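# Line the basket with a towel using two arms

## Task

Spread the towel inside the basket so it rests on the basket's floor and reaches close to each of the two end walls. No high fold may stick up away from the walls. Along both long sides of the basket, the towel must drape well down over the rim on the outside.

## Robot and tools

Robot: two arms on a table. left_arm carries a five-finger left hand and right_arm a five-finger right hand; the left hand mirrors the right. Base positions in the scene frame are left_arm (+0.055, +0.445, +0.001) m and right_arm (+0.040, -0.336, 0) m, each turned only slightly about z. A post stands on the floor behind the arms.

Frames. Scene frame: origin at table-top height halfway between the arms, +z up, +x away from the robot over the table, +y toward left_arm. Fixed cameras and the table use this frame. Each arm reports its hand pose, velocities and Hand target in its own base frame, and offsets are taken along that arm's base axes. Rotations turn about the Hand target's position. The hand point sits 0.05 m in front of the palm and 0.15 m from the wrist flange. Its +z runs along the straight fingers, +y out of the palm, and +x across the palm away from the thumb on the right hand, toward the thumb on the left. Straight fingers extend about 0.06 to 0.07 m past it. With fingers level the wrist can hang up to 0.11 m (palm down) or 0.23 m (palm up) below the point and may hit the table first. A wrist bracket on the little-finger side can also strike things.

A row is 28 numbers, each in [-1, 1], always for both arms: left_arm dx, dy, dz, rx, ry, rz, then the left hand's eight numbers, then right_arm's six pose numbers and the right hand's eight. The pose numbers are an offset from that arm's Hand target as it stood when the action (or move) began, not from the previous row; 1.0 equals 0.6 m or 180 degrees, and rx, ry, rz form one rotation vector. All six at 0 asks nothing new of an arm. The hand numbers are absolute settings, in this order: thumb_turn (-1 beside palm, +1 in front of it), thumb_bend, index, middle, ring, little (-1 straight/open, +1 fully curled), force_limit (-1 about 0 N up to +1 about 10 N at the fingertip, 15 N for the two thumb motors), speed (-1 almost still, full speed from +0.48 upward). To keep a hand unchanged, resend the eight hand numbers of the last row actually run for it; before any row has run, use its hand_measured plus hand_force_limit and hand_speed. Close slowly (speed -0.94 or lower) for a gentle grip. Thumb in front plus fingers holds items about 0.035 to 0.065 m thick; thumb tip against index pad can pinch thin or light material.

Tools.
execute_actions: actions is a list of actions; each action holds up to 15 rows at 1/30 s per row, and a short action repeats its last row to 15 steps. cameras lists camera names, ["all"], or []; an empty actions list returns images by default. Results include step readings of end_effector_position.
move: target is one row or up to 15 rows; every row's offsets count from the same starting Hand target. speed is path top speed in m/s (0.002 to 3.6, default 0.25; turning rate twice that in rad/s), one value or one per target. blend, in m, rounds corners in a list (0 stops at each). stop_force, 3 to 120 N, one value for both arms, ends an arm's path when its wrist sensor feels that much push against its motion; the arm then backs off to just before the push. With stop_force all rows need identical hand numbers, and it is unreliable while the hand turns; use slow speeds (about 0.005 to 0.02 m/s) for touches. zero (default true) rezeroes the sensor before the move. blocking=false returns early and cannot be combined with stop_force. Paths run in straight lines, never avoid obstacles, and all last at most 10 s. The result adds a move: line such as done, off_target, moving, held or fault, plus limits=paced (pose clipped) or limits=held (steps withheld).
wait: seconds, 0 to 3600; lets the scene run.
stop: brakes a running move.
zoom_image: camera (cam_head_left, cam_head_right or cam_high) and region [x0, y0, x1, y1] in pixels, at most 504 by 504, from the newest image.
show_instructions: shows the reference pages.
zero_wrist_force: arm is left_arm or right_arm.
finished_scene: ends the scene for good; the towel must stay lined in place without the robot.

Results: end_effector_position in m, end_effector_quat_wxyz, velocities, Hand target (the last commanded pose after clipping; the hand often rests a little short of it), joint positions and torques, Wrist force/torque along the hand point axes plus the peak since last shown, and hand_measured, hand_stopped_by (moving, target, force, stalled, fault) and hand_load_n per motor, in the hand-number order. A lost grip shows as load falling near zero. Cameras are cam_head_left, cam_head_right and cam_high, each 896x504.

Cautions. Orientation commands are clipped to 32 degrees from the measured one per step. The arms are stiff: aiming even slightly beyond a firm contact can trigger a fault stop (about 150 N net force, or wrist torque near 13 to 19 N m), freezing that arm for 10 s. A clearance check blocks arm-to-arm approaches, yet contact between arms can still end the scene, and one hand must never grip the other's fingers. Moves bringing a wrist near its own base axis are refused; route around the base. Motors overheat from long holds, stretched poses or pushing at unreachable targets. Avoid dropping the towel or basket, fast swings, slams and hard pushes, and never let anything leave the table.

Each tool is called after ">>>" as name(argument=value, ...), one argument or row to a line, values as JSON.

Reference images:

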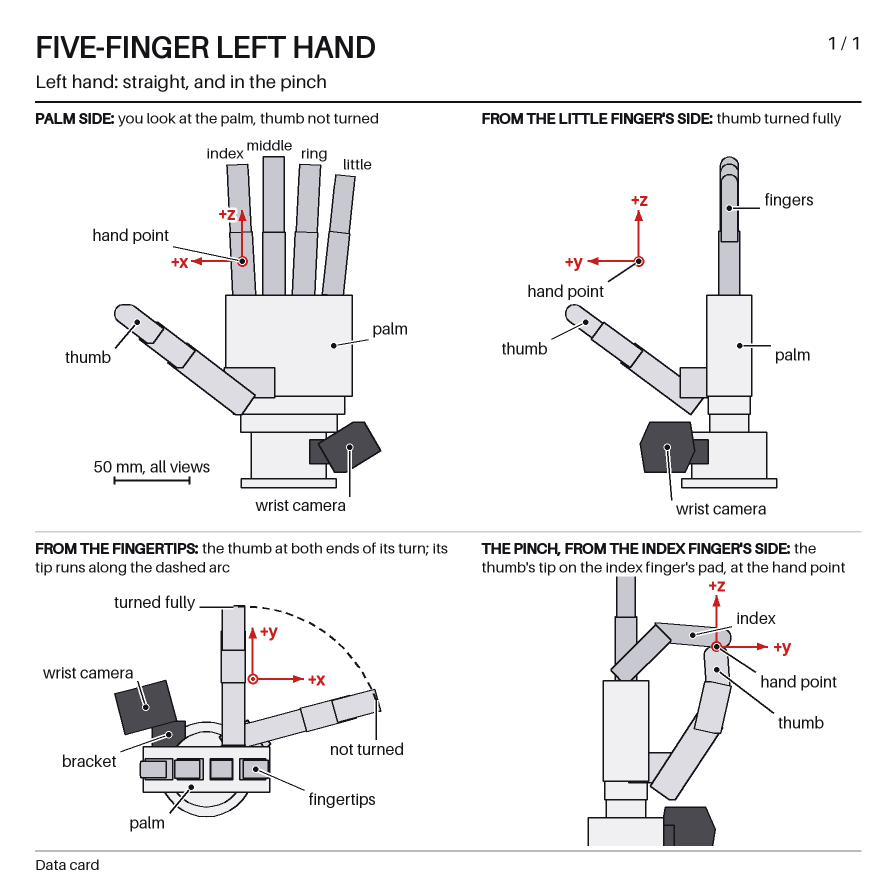

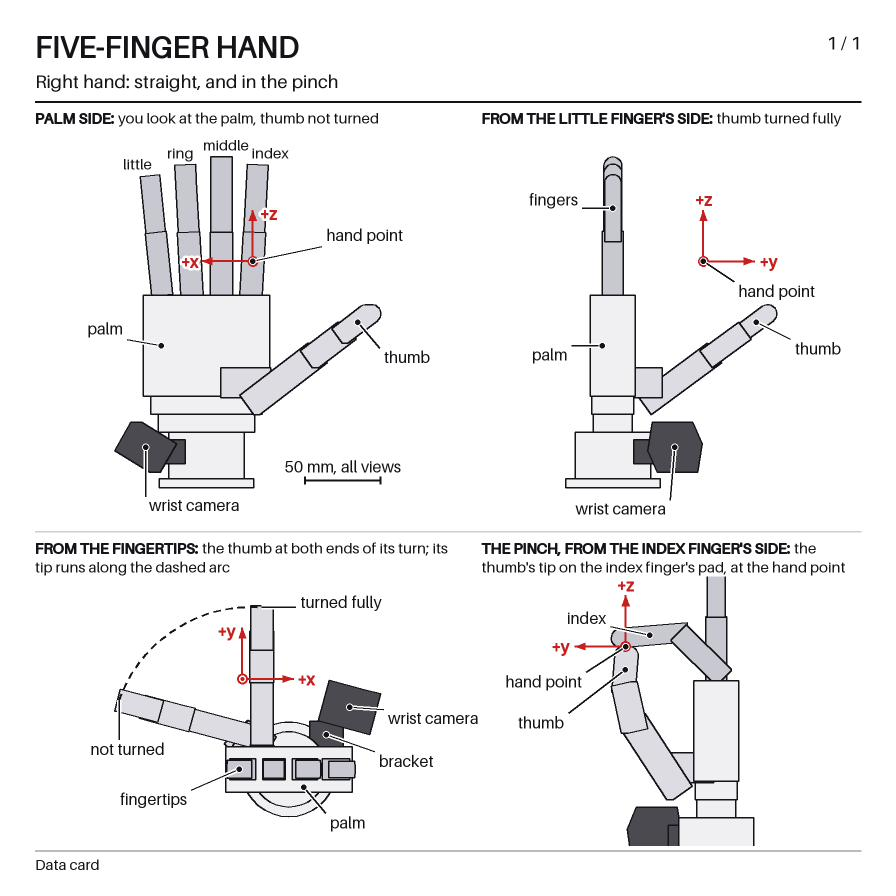

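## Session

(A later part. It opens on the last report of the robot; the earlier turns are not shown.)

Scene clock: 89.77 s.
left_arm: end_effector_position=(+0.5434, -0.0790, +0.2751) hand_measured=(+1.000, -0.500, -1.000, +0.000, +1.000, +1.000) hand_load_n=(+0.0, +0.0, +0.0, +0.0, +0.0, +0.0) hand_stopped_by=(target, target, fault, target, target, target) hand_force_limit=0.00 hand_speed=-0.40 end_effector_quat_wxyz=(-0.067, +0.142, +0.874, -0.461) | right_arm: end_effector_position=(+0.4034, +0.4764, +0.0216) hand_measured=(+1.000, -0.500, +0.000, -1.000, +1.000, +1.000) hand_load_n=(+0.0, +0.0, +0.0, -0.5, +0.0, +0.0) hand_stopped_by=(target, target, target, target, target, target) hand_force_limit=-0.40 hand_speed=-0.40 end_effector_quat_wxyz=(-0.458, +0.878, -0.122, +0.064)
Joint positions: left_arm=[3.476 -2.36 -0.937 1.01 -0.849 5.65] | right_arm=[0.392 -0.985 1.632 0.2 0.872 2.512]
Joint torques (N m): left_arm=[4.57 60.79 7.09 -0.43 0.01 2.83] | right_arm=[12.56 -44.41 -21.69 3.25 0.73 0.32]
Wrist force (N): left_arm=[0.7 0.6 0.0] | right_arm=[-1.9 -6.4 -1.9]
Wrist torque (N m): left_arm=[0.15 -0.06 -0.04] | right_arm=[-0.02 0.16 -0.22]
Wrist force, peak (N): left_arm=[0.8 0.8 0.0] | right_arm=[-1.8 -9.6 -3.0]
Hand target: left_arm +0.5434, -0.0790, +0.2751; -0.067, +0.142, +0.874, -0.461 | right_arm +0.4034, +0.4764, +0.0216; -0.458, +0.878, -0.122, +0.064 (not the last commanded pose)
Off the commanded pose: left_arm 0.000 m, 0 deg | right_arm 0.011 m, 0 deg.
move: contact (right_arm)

>>> execute_actions(
  actions=[
    [[0,0,0,0,0,0,1,-0.5,-1,0,1,1,0.0,-0.4,0,0,-0.006,0,0,0,1,0.0,0.5,-1,1,1,0.6,-0.88]],
    [[0,0,0,0,0,0,1,-0.5,-1,0,1,1,0.0,-0.4,0,0,-0.006,0,0,0,1,0.0,0.5,-1,1,1,0.6,-0.88]],
    [[0,0,0,0,0,0,1,-0.5,-1,0,1,1,0.0,-0.4,0,0,-0.003,0,0,0,1,0.0,0.5,-1,1,1,0.6,-0.88]],
  ],
  cameras=["all"],
)

>>> zoom_image(
  camera="cam_head_left",
  region=[280, 290, 440, 450],
)

>>> move(
  target=[0,0,0,0,0,0,1,-0.5,-1,0,1,1,0.0,-0.4,0,0,0.1,0,0,0,1,0.0,0.5,-1,1,1,0.6,-0.88],
  speed=0.05,
  cameras=["all"],
)

>>> zoom_image(
  camera="cam_head_left",
  region=[280, 290, 440, 450],
)

Scene clock: 92.13 s.
left_arm: end_effector_position=(+0.5434, -0.0790, +0.2751) hand_measured=(+1.000, -0.500, -1.000, +0.000, +1.000, +1.000) hand_load_n=(+0.0, +0.0, +0.0, +0.0, +0.0, +0.0) hand_stopped_by=(target, target, fault, target, target, target) hand_force_limit=0.00 hand_speed=-0.40 end_effector_quat_wxyz=(-0.067, +0.142, +0.874, -0.461) | right_arm: end_effector_position=(+0.4034, +0.4764, +0.0126) hand_measured=(+1.000, -0.242, +0.342, -1.000, +1.000, +1.000) hand_load_n=(-2.0, +12.0, +10.5, +0.0, +0.0, +0.0) hand_stopped_by=(target, force, force, target, target, target) hand_force_limit=0.60 hand_speed=-0.88 end_effector_quat_wxyz=(-0.458, +0.878, -0.122, +0.064)
Joint positions: left_arm=[3.476 -2.36 -0.937 1.01 -0.849 5.65] | right_arm=[0.392 -0.972 1.638 0.18 0.872 2.512]
Joint torques (N m): left_arm=[3.68 59.6 6.78 -0.39 0.13 2.78] | right_arm=[9.12 -18.96 0.11 -1.84 0.5 -0.94]
Wrist force (N): left_arm=[0.2 0.6 0.0] | right_arm=[0.1 -21.0 -22.5]
Wrist torque (N m): left_arm=[0.15 0.00 -0.07] | right_arm=[-0.80 0.45 -0.47]
Wrist force, peak (N): left_arm=[0.9 0.7 -0.2] | right_arm=[-0.4 -24.6 -24.4]
Hand target: left_arm +0.5434, -0.0790, +0.2751; -0.067, +0.142, +0.874, -0.461 | right_arm +0.4034, +0.4764, +0.0126; -0.458, +0.878, -0.122, +0.064
Off the commanded pose: left_arm 0.000 m, 0 deg | right_arm 0.000 m, 0 deg.
Step readings (end_effector_position of left_arm | right_arm):
0: (+0.5434, -0.0790, +0.2751) | (+0.4034, +0.4764, +0.0216)
1: (+0.5434, -0.0790, +0.2751) | (+0.4034, +0.4764, +0.0216)
2: (+0.5434, -0.0790, +0.2751) | (+0.4035, +0.4765, +0.0211)
4: (+0.5434, -0.0790, +0.2751) | (+0.4036, +0.4765, +0.0195)
8: (+0.5434, -0.0790, +0.2751) | (+0.4035, +0.4765, +0.0184)
15: (+0.5434, -0.0790, +0.2751) | (+0.4034, +0.4764, +0.0180)
16: (+0.5434, -0.0790, +0.2751) | (+0.4034, +0.4764, +0.0179)
17: (+0.5434, -0.0790, +0.2751) | (+0.4034, +0.4764, +0.0171)
19: (+0.5434, -0.0790, +0.2751) | (+0.4034, +0.4764, +0.0157)
23: (+0.5434, -0.0790, +0.2751) | (+0.4035, +0.4764, +0.0147)
30: (+0.5434, -0.0790, +0.2751) | (+0.4034, +0.4764, +0.0144)
31: (+0.5434, -0.0790, +0.2751) | (+0.4034, +0.4764, +0.0144)
32: (+0.5434, -0.0790, +0.2751) | (+0.4034, +0.4764, +0.0141)
34: (+0.5434, -0.0790, +0.2751) | (+0.4035, +0.4764, +0.0133)
38: (+0.5434, -0.0790, +0.2751) | (+0.4035, +0.4765, +0.0128)
45: (+0.5434, -0.0790, +0.2751) | (+0.4034, +0.4764, +0.0126)

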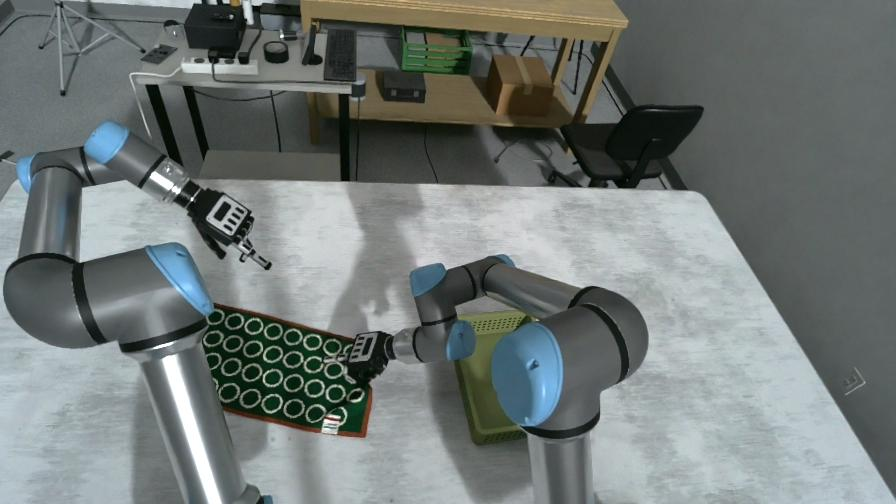

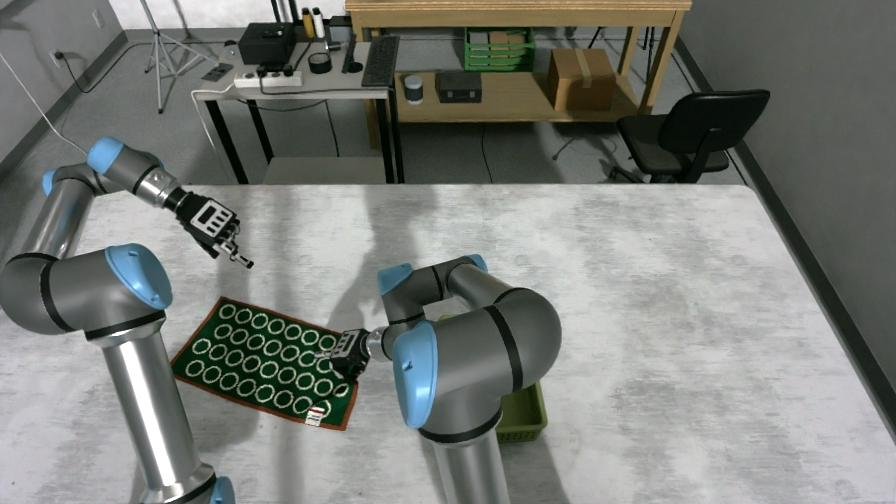

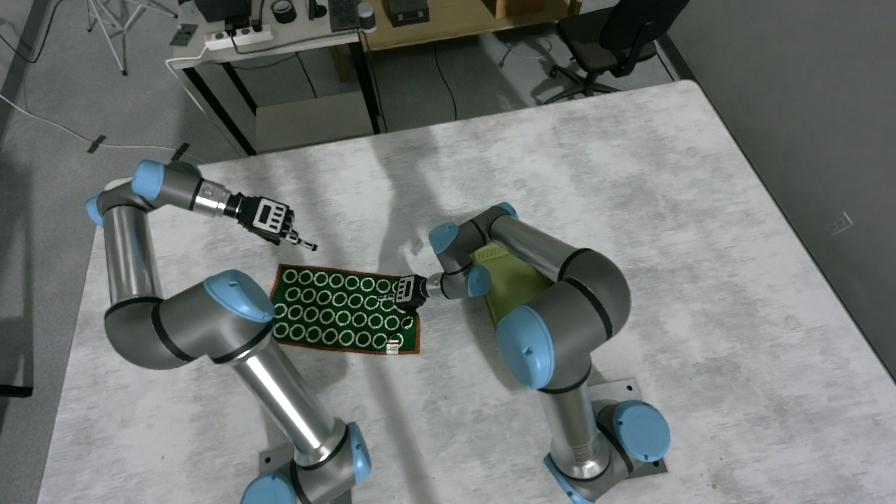

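Scaled by 3.150 from the camera's image (finer frame: 1280x720).

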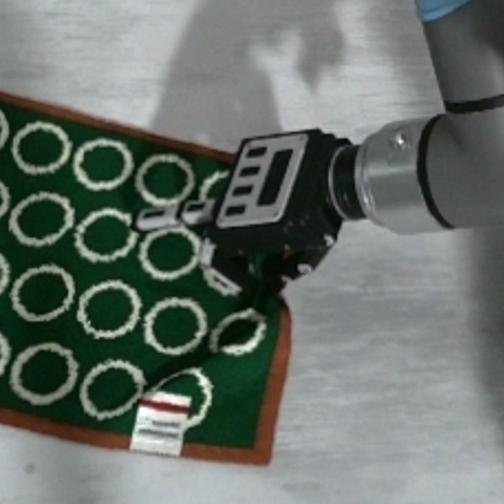

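Scene clock: 93.73 s.
left_arm: end_effector_position=(+0.5434, -0.0790, +0.2751) hand_measured=(+1.000, -0.500, -1.000, +0.000, +1.000, +1.000) hand_load_n=(+0.0, +0.0, -0.5, +0.0, +0.0, +0.0) hand_stopped_by=(target, target, fault, target, target, target) hand_force_limit=0.00 hand_speed=-0.40 end_effector_quat_wxyz=(-0.067, +0.142, +0.874, -0.461) | right_arm: end_effector_position=(+0.4034, +0.4765, +0.0726) hand_measured=(+1.000, -0.242, +0.342, -1.000, +1.000, +1.000) hand_load_n=(-2.0, +11.5, +11.0, +0.0, +0.0, +0.0) hand_stopped_by=(target, force, force, target, target, target) hand_force_limit=0.60 hand_speed=-0.88 end_effector_quat_wxyz=(-0.458, +0.878, -0.122, +0.064)
Joint positions: left_arm=[3.476 -2.36 -0.937 1.01 -0.849 5.65] | right_arm=[0.392 -1.052 1.588 0.31 0.872 2.512]
Joint torques (N m): left_arm=[4.39 58.8 6.85 -0.37 0.21 2.65] | right_arm=[10.5 -45.89 -24.59 3.07 -2.34 -1.01]
Wrist force (N): left_arm=[0.6 0.4 0.1] | right_arm=[-1.9 -1.5 0.1]
Wrist torque (N m): left_arm=[0.11 -0.04 -0.05] | right_arm=[0.04 0.17 -0.20]
Wrist force, peak (N): left_arm=[0.9 0.7 -0.1] | right_arm=[0.1 -20.9 -22.4]
Hand target: left_arm +0.5434, -0.0790, +0.2751; -0.067, +0.142, +0.874, -0.461 | right_arm +0.4034, +0.4764, +0.0726; -0.458, +0.878, -0.122, +0.064
Off the commanded pose: left_arm 0.000 m, 0 deg | right_arm 0.000 m, 0 deg.
move: done

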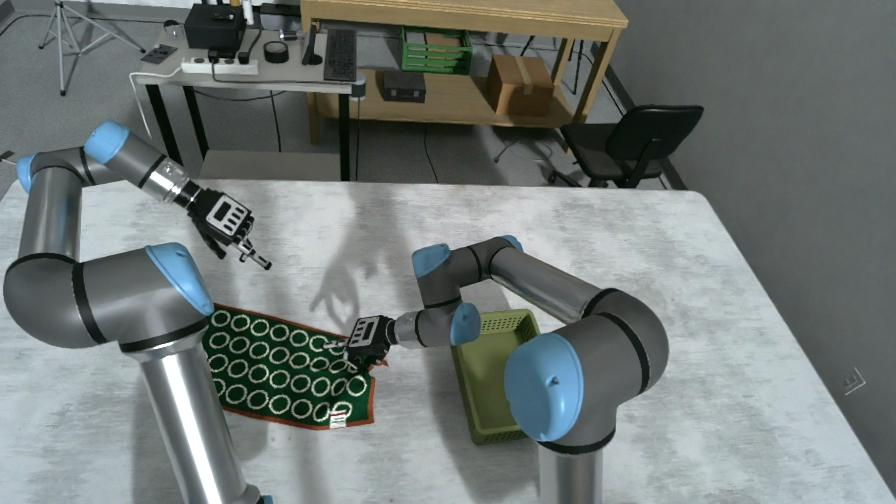

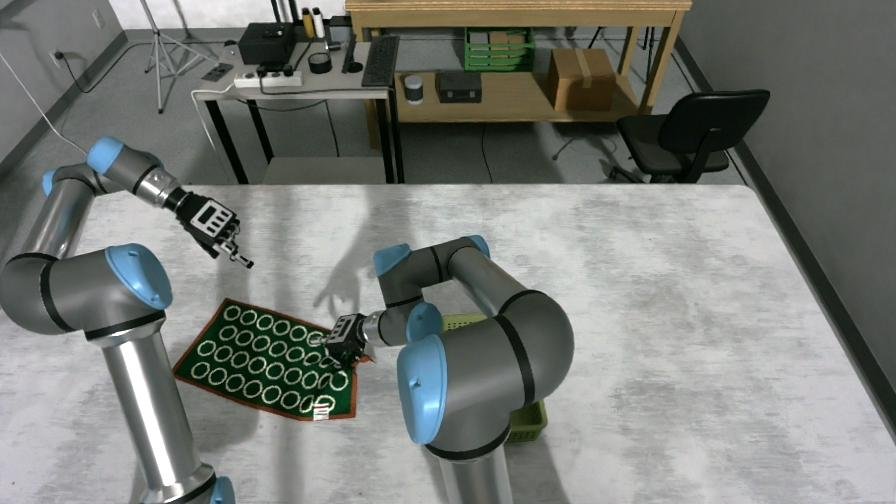

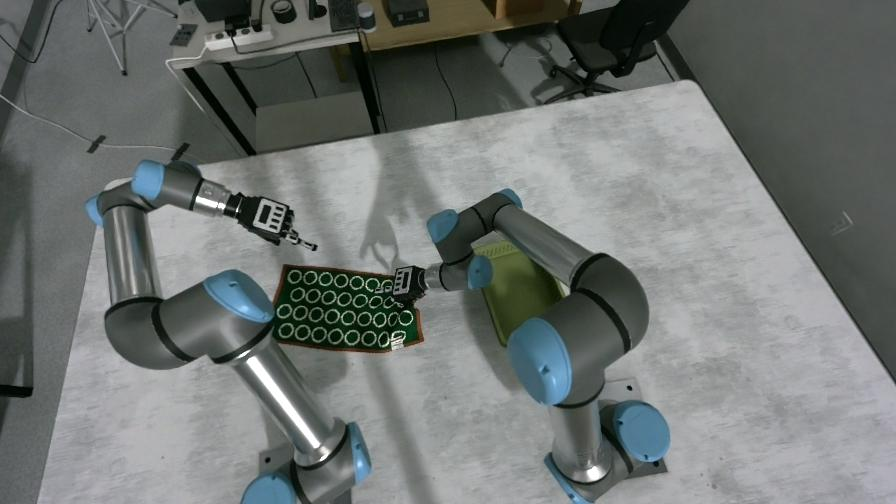

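Scaled by 3.150 from the camera's image (finer frame: 1280x720).

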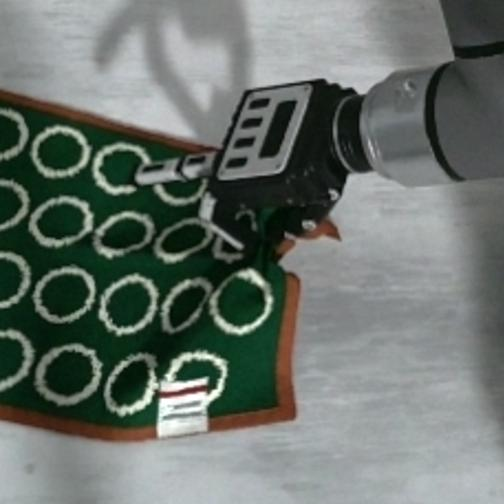

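>>> move(
  target=[0,0,0,0,0,0,1,-0.5,-1,0,1,1,0.0,-0.4,0,-0.05,0.4,0,0,0,1,0.0,0.5,-1,1,1,0.6,-0.88],
  speed=0.12,
  cameras=["all"],
)

>>> zoom_image(
  camera="cam_head_left",
  region=[180, 200, 480, 450],
)

>>> zoom_image(
  camera="cam_head_right",
  region=[150, 200, 450, 450],
)

Scene clock: 96.53 s.
left_arm: end_effector_position=(+0.5434, -0.0790, +0.2751) hand_measured=(+1.000, -0.500, -1.000, +0.000, +1.000, +1.000) hand_load_n=(+0.0, +0.0, -0.5, +0.0, +0.0, +0.0) hand_stopped_by=(target, target, fault, target, target, target) hand_force_limit=0.00 hand_speed=-0.40 end_effector_quat_wxyz=(-0.067, +0.142, +0.874, -0.461) | right_arm: end_effector_position=(+0.4034, +0.4464, +0.3126) hand_measured=(+1.000, -0.242, +0.342, -1.000, +1.000, +1.000) hand_load_n=(-2.0, +11.5, +10.5, +0.0, +0.0, +0.0) hand_stopped_by=(target, force, force, target, target, target) hand_force_limit=0.60 hand_speed=-0.88 end_effector_quat_wxyz=(-0.458, +0.878, -0.122, +0.064)
Joint positions: left_arm=[3.476 -2.36 -0.937 1.01 -0.849 5.65] | right_arm=[0.331 -1.236 1.224 0.898 0.832 2.451]
Joint torques (N m): left_arm=[4.09 59.24 6.21 -0.6 0.27 2.67] | right_arm=[-11.83 -27.2 -27.87 3.32 -2.62 -1.35]
Wrist force (N): left_arm=[0.7 0.7 -0.2] | right_arm=[-1.9 -0.8 0.1]
Wrist torque (N m): left_arm=[0.19 -0.07 -0.06] | right_arm=[0.10 0.17 -0.05]
Wrist force, peak (N): left_arm=[1.0 0.7 0.0] | right_arm=[-1.8 -1.7 -0.2]
Hand target: left_arm +0.5434, -0.0790, +0.2751; -0.067, +0.142, +0.874, -0.461 | right_arm +0.4034, +0.4464, +0.3126; -0.458, +0.878, -0.122, +0.064
Off the commanded pose: left_arm 0.000 m, 0 deg | right_arm 0.000 m, 0 deg.
move: done

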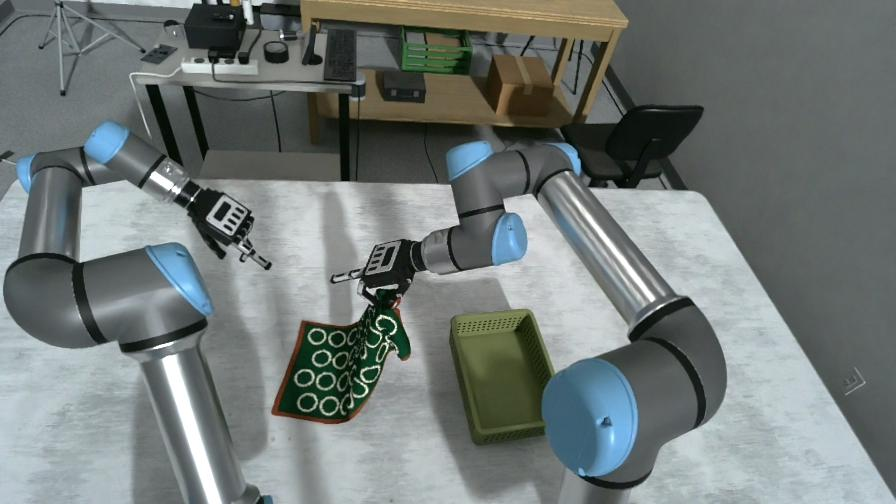

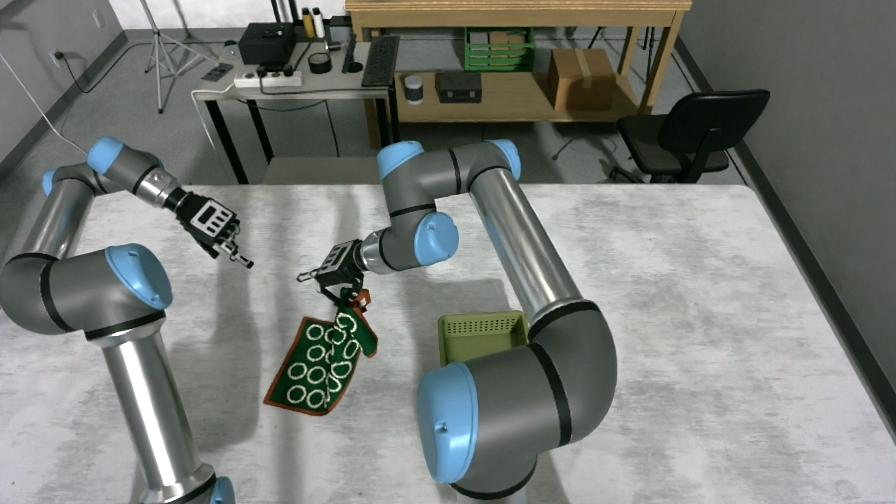

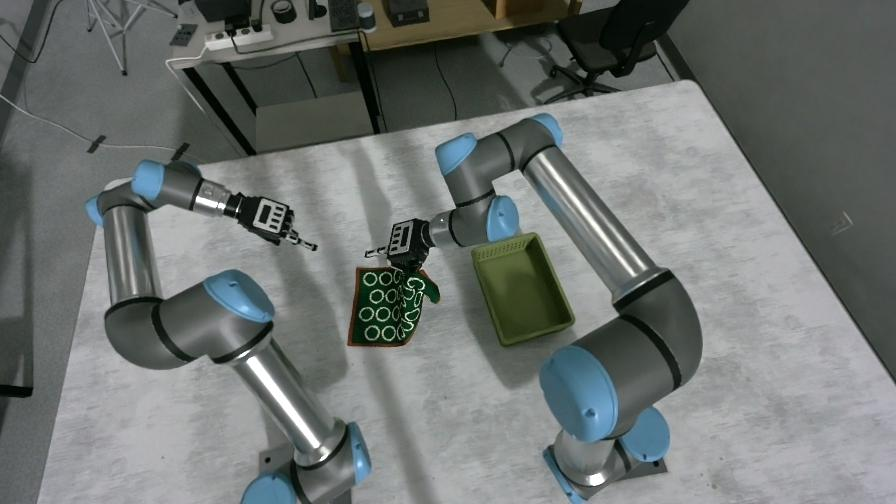

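Scaled by 1.680 from the camera's image (finer frame: 1280x720).

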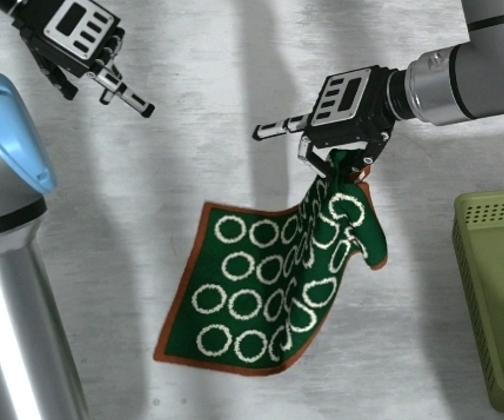

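Scaled by 1.680 from the camera's image (finer frame: 1280x720).

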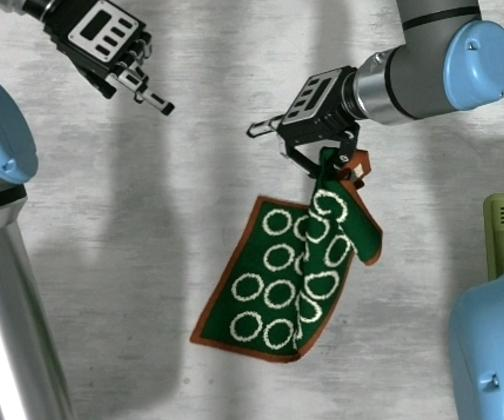

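>>> move(
  target=[
    [0,0,0,0,0,0,1,-0.5,-1,0,1,1,0.0,-0.4,0,0.05,-0.4,0,0,0,1,0.0,0.5,-1,1,1,0.6,-0.88],
    [0,0,0,0,0,0,1,-0.5,-1,0,1,1,0.0,-0.4,0,0.05,-0.485,0,0,0,1,0.0,0.5,-1,1,1,0.6,-0.88],
  ],
  speed=0.1,
)

>>> move(
  target=[0,0,0.01,0,0,0,1,-0.5,-1,0,1,1,0.0,-0.4,0,0.0,0,0,0,0,1,-0.5,0,-1,1,1,-0.4,-0.7],
  speed=0.1,
)

>>> move(
  target=[
    [0,0,0,0,0,0,1,-0.5,-1,0,1,1,0.0,-0.4,0,0,0.18,0,0,0,1,-0.5,0,-1,1,1,-0.4,-0.4],
    [0,0,0,0,0,0,1,-0.5,-1,0,1,1,0.0,-0.4,-0.05,-0.45,0.45,0,0,0,1,-0.5,0,-1,1,1,-0.4,-0.4],
  ],
  speed=0.2,
  cameras=["all"],
)

>>> zoom_image(
  camera="cam_head_right",
  region=[140, 260, 400, 460],
)

Scene clock: 101.27 s.
left_arm: end_effector_position=(+0.5434, -0.0790, +0.2751) hand_measured=(+1.000, -0.500, -1.000, +0.000, +1.000, +1.000) hand_load_n=(+0.0, +0.0, +0.0, +0.0, +0.0, +0.0) hand_stopped_by=(target, target, fault, target, target, target) hand_force_limit=0.00 hand_speed=-0.40 end_effector_quat_wxyz=(-0.067, +0.142, +0.874, -0.461) | right_arm: end_effector_position=(+0.4035, +0.4765, +0.0219) hand_measured=(+1.000, -0.244, +0.344, -1.000, +1.000, +1.000) hand_load_n=(-2.5, +14.5, -1.5, +0.0, +0.0, +0.0) hand_stopped_by=(target, force, force, target, target, target) hand_force_limit=0.60 hand_speed=-0.88 end_effector_quat_wxyz=(-0.458, +0.878, -0.121, +0.064)
Joint positions: left_arm=[3.476 -2.36 -0.937 1.01 -0.849 5.65] | right_arm=[0.392 -0.985 1.631 0.2 0.871 2.512]
Joint torques (N m): left_arm=[3.68 59.74 6.03 -0.6 0.38 2.64] | right_arm=[5.09 26.53 36.6 3.32 5.99 0.69]
Wrist force (N): left_arm=[0.8 0.6 -0.2] | right_arm=[22.4 -94.2 -57.2]
Wrist torque (N m): left_arm=[0.16 -0.07 -0.04] | right_arm=[-2.67 0.10 -0.94]
Wrist force, peak (N): left_arm=[1.0 0.6 -0.3] | right_arm=[22.6 -94.7 -57.4]
Hand target: left_arm +0.5434, -0.0790, +0.2751; -0.067, +0.142, +0.874, -0.461 | right_arm +0.4034, +0.4764, +0.0216; -0.458, +0.878, -0.122, +0.064
Off the commanded pose: left_arm 0.000 m, 0 deg | right_arm 0.000 m, 0 deg.
move: done

Scene clock: 102.13 s.
left_arm: end_effector_position=(+0.5434, -0.0790, +0.2811) hand_measured=(+1.000, -0.500, -1.000, +0.000, +1.000, +1.000) hand_load_n=(+0.0, +0.0, +0.0, +0.0, +0.0, +0.0) hand_stopped_by=(target, target, fault, target, target, target) hand_force_limit=0.00 hand_speed=-0.40 end_effector_quat_wxyz=(-0.067, +0.142, +0.873, -0.461) | right_arm: end_effector_position=(+0.4035, +0.4764, +0.0216) hand_measured=(+1.000, -0.494, +0.256, -1.000, +1.000, +1.000) hand_load_n=(-2.5, -12.0, -19.0, +0.0, +0.0, +0.0) hand_stopped_by=(target, target, stalled, target, target, target) hand_force_limit=-0.40 hand_speed=-0.70 end_effector_quat_wxyz=(-0.458, +0.878, -0.122, +0.064)
Joint positions: left_arm=[3.476 -2.357 -0.926 0.996 -0.849 5.65] | right_arm=[0.392 -0.985 1.632 0.2 0.872 2.512]
Joint torques (N m): left_arm=[5.04 60.3 32.71 -5.43 1.13 2.42] | right_arm=[14.55 32.56 38.31 4.16 7.7 0.33]
Wrist force (N): left_arm=[0.7 0.4 -0.1] | right_arm=[23.6 -102.0 -60.1]
Wrist torque (N m): left_arm=[0.13 -0.06 -0.04] | right_arm=[-2.74 0.08 -1.06]
Wrist force, peak (N): left_arm=[0.4 1.4 0.2] | right_arm=[23.6 -102.3 -59.7]
Hand target: left_arm +0.5434, -0.0790, +0.2811; -0.067, +0.142, +0.874, -0.461 | right_arm +0.4034, +0.4764, +0.0216; -0.458, +0.878, -0.122, +0.064
Off the commanded pose: left_arm 0.000 m, 0 deg | right_arm 0.000 m, 0 deg.
move: done

Scene clock: 105.30 s.
left_arm: end_effector_position=(+0.5434, -0.0790, +0.2811) hand_measured=(+1.000, -0.500, -1.000, +0.000, +1.000, +1.000) hand_load_n=(+0.0, +0.0, +0.0, +0.0, +0.5, +0.0) hand_stopped_by=(target, target, fault, target, target, target) hand_force_limit=0.00 hand_speed=-0.40 end_effector_quat_wxyz=(-0.067, +0.142, +0.874, -0.461) | right_arm: end_effector_position=(+0.3734, +0.2065, +0.2916) hand_measured=(+1.000, -0.496, +0.254, -1.000, +1.000, +1.000) hand_load_n=(+0.0, +0.0, +0.0, +0.0, +0.0, +0.0) hand_stopped_by=(target, target, stalled, target, target, target) hand_force_limit=-0.40 hand_speed=-0.40 end_effector_quat_wxyz=(-0.458, +0.878, -0.122, +0.064)
Joint positions: left_arm=[3.476 -2.357 -0.926 0.996 -0.849 5.65] | right_arm=[-0.286 -1.445 1.706 1.325 0.61 1.552]
Joint torques (N m): left_arm=[4.45 59.02 32.24 -5.54 0.99 2.47] | right_arm=[-11.91 -15.45 -8.4 4.95 -3.1 -1.43]
Wrist force (N): left_arm=[0.5 0.5 -0.1] | right_arm=[-1.4 -1.1 0.5]
Wrist torque (N m): left_arm=[0.15 -0.05 -0.05] | right_arm=[0.04 0.09 -0.04]
Wrist force, peak (N): left_arm=[0.7 0.9 -0.3] | right_arm=[23.4 -102.0 -60.0]
Hand target: left_arm +0.5434, -0.0790, +0.2811; -0.067, +0.142, +0.874, -0.461 | right_arm +0.3734, +0.2064, +0.2916; -0.458, +0.878, -0.122, +0.064
Off the commanded pose: left_arm 0.000 m, 0 deg | right_arm 0.000 m, 0 deg.
move: done

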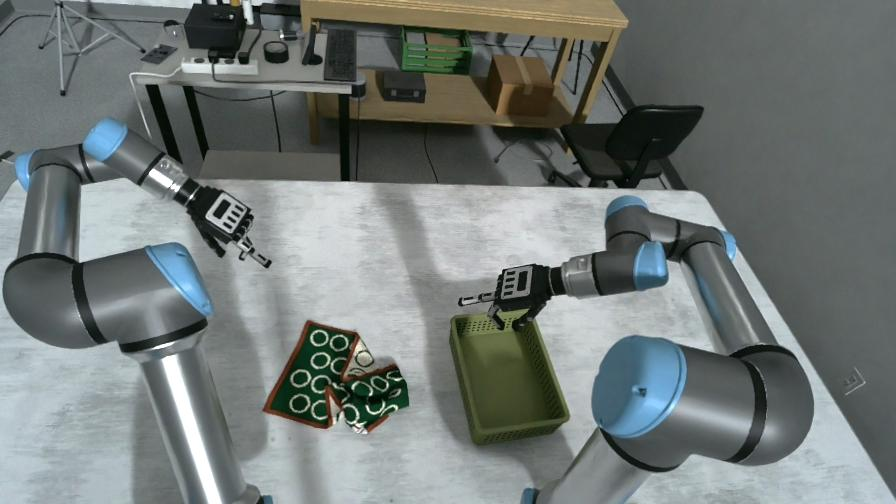

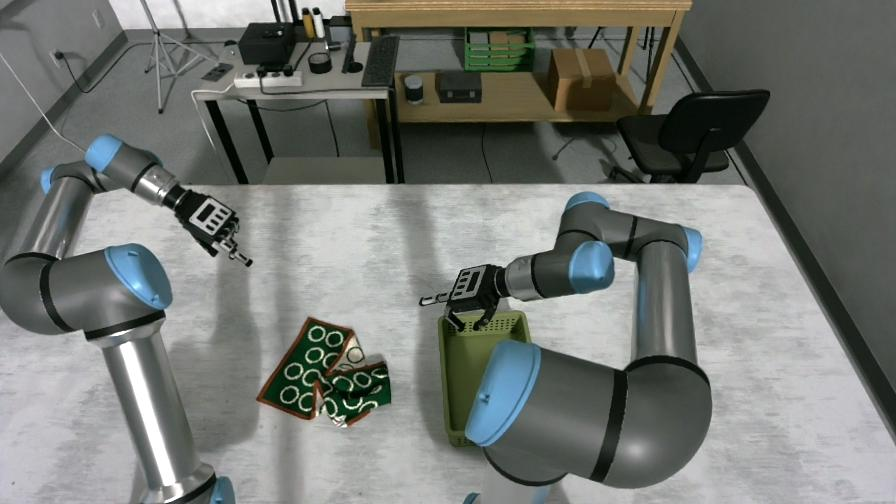

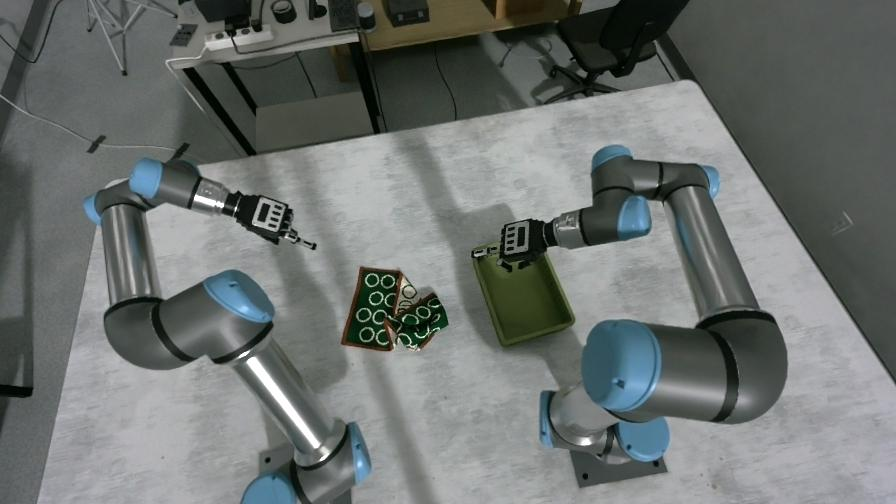

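Scaled by 1.938 from the camera's image (finer frame: 1280x720).

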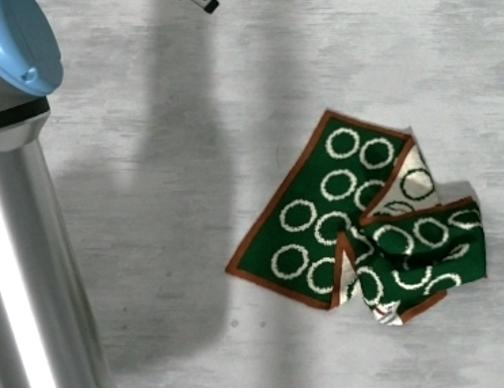

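>>> zoom_image(
  camera="cam_high",
  region=[330, 250, 460, 370],
)

>>> zoom_image(
  camera="cam_head_left",
  region=[250, 300, 420, 450],
)

Scaled by 3.877 from the camera's image (finer frame: 1280x720).

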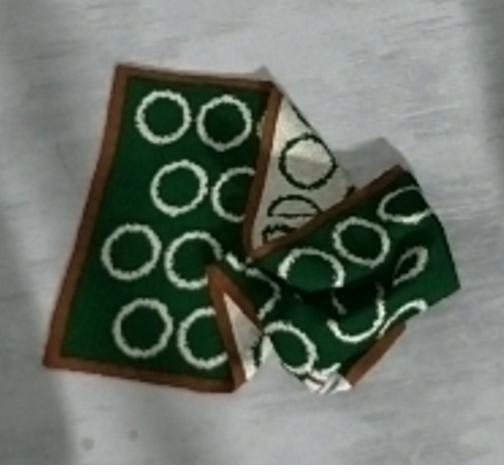

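Scaled by 2.965 from the camera's image (finer frame: 1280x720).

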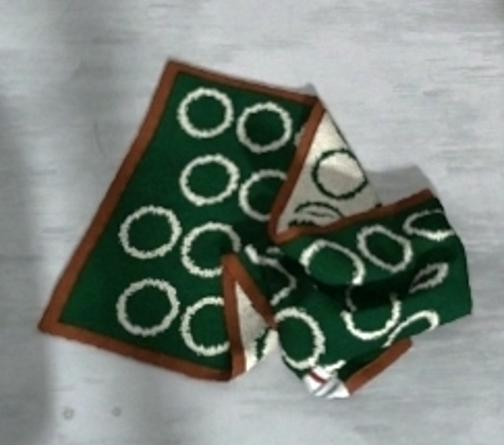

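>>> move(
  target=[
    [-0.3328,-0.1568,-0.2,0,0,0,1,-0.5,-1,0,1,1,0.0,-0.4,0,0,0,0,0,0,1,-0.5,0,-1,1,1,-0.4,-0.4],
    [-0.3328,-0.1568,-0.375,0,0,0,1,-0.5,-1,0,1,1,0.0,-0.4,0,0,0,0,0,0,1,-0.5,0,-1,1,1,-0.4,-0.4],
  ],
  speed=0.15,
  cameras=["all"],
)

>>> zoom_image(
  camera="cam_head_right",
  region=[220, 290, 340, 410],
)

>>> zoom_image(
  camera="cam_high",
  region=[330, 250, 450, 370],
)

Scene clock: 112.50 s.
left_arm: end_effector_position=(+0.3436, -0.1731, +0.0562) hand_measured=(+1.000, -0.500, -1.000, +0.000, +1.000, +1.000) hand_load_n=(+0.0, +0.0, +0.0, +0.0, +0.0, +0.0) hand_stopped_by=(target, target, fault, target, target, target) hand_force_limit=0.00 hand_speed=-0.40 end_effector_quat_wxyz=(-0.067, +0.142, +0.873, -0.461) | right_arm: end_effector_position=(+0.3734, +0.2064, +0.2916) hand_measured=(+1.000, -0.496, +0.254, -1.000, +1.000, +1.000) hand_load_n=(+0.0, +0.0, +0.0, +0.0, +0.0, +0.0) hand_stopped_by=(target, target, stalled, target, target, target) hand_force_limit=-0.40 hand_speed=-0.40 end_effector_quat_wxyz=(-0.458, +0.878, -0.122, +0.064)
Joint positions: left_arm=[3.418 -2.206 -1.885 1.845 -0.812 5.59] | right_arm=[-0.286 -1.445 1.706 1.325 0.61 1.551]
Joint torques (N m): left_arm=[-7.45 20.48 24.16 -0.03 2.58 -2.76] | right_arm=[-12.11 -15.59 -8.2 4.95 -3.1 -1.39]
Wrist force (N): left_arm=[0.6 0.6 -0.1] | right_arm=[-1.4 -1.2 0.5]
Wrist torque (N m): left_arm=[0.17 -0.05 0.08] | right_arm=[0.03 0.09 -0.04]
Wrist force, peak (N): left_arm=[0.5 1.6 0.2] | right_arm=[-1.9 -1.5 0.6]
Hand target: left_arm +0.3437, -0.1731, +0.0561; -0.067, +0.142, +0.874, -0.461 | right_arm +0.3734, +0.2064, +0.2916; -0.458, +0.878, -0.122, +0.064
Off the commanded pose: left_arm 0.000 m, 0 deg | right_arm 0.000 m, 0 deg.
move: done

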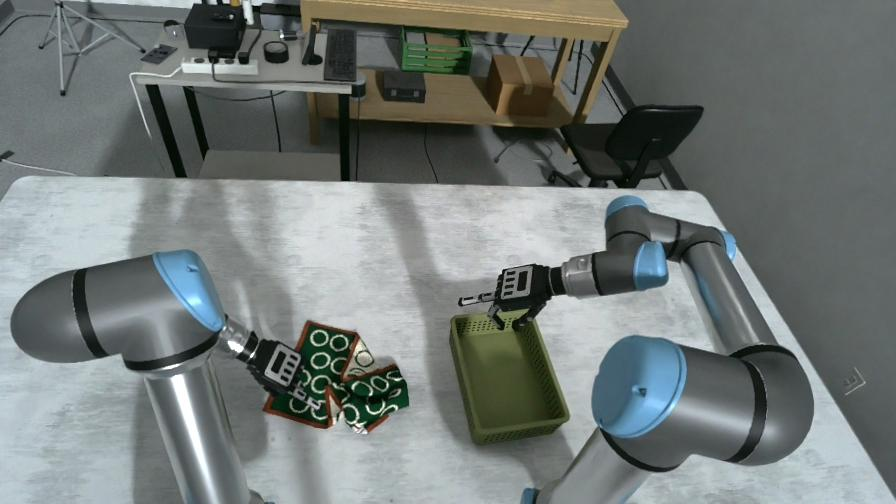

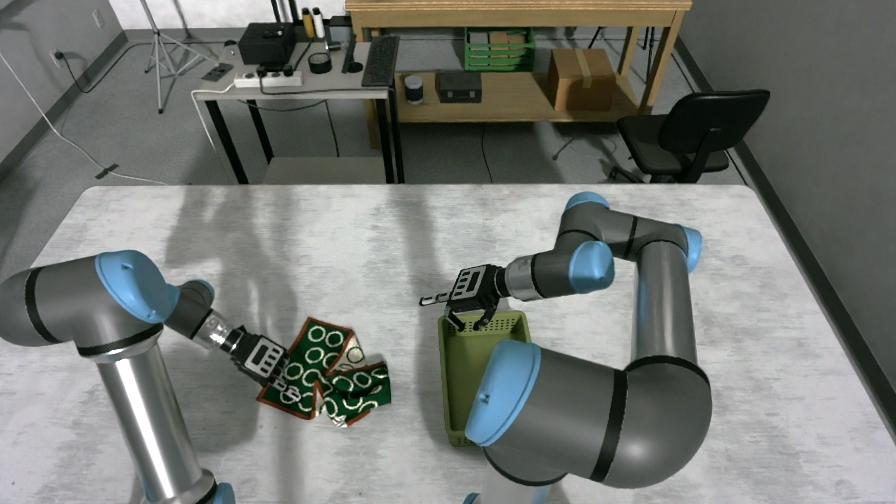

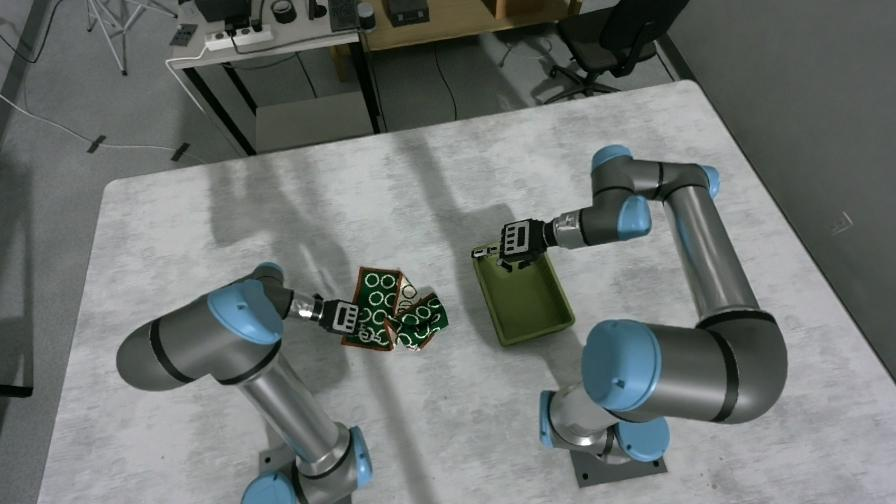

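Scaled by 4.200 from the camera's image (finer frame: 1280x720).

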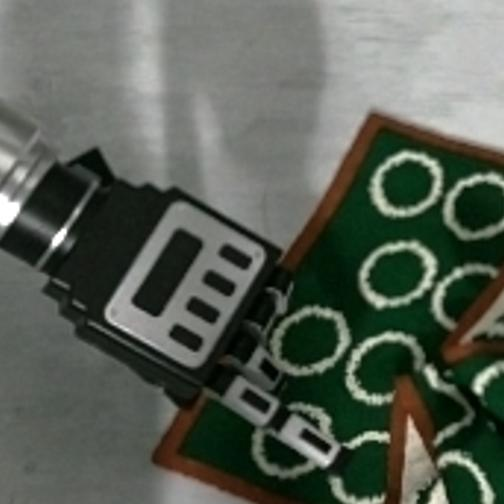

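Scaled by 4.200 from the camera's image (finer frame: 1280x720).

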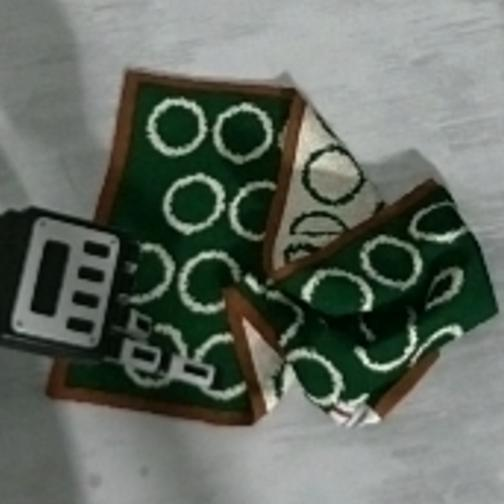

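>>> move(
  target=[0,0,-0.08,0,0,0,1,-0.5,-1,0,1,1,0.0,-0.4,0,0,0,0,0,0,1,-0.5,0,-1,1,1,-0.4,-0.4],
  speed=0.01,
  stop_force=7,
)

Scene clock: 117.07 s.
left_arm: end_effector_position=(+0.3436, -0.1731, +0.0267) hand_measured=(+1.000, -0.500, -1.000, +0.000, +1.000, +1.000) hand_load_n=(+0.0, +0.0, +0.0, +0.0, +0.0, +0.0) hand_stopped_by=(target, target, fault, target, target, target) hand_force_limit=0.00 hand_speed=-0.40 end_effector_quat_wxyz=(-0.067, +0.142, +0.873, -0.461) | right_arm: end_effector_position=(+0.3734, +0.2064, +0.2916) hand_measured=(+1.000, -0.496, +0.254, -1.000, +1.000, +1.000) hand_load_n=(+0.0, +0.0, +0.0, +0.0, +0.0, +0.0) hand_stopped_by=(target, target, stalled, target, target, target) hand_force_limit=-0.40 hand_speed=-0.40 end_effector_quat_wxyz=(-0.458, +0.878, -0.122, +0.064)
Joint positions: left_arm=[3.418 -2.267 -1.886 1.907 -0.812 5.59] | right_arm=[-0.286 -1.445 1.706 1.325 0.61 1.551]
Joint torques (N m): left_arm=[-4.2 46.77 11.73 -4.1 -0.75 -1.29] | right_arm=[-11.95 -15.75 -8.63 4.96 -3.13 -1.33]
Wrist force (N): left_arm=[0.3 -5.4 -2.3] | right_arm=[-1.5 -1.7 0.4]
Wrist torque (N m): left_arm=[0.07 -0.09 0.21] | right_arm=[-0.03 0.10 -0.06]
Wrist force, peak (N): left_arm=[0.0 -8.7 -3.0] | right_arm=[-2.0 -1.3 0.6]
Hand target: left_arm +0.3436, -0.1731, +0.0267; -0.067, +0.142, +0.873, -0.461 (not the last commanded pose) | right_arm +0.3734, +0.2064, +0.2916; -0.458, +0.878, -0.122, +0.064
Off the commanded pose: left_arm 0.019 m, 0 deg | right_arm 0.000 m, 0 deg.
move: contact (left_arm)


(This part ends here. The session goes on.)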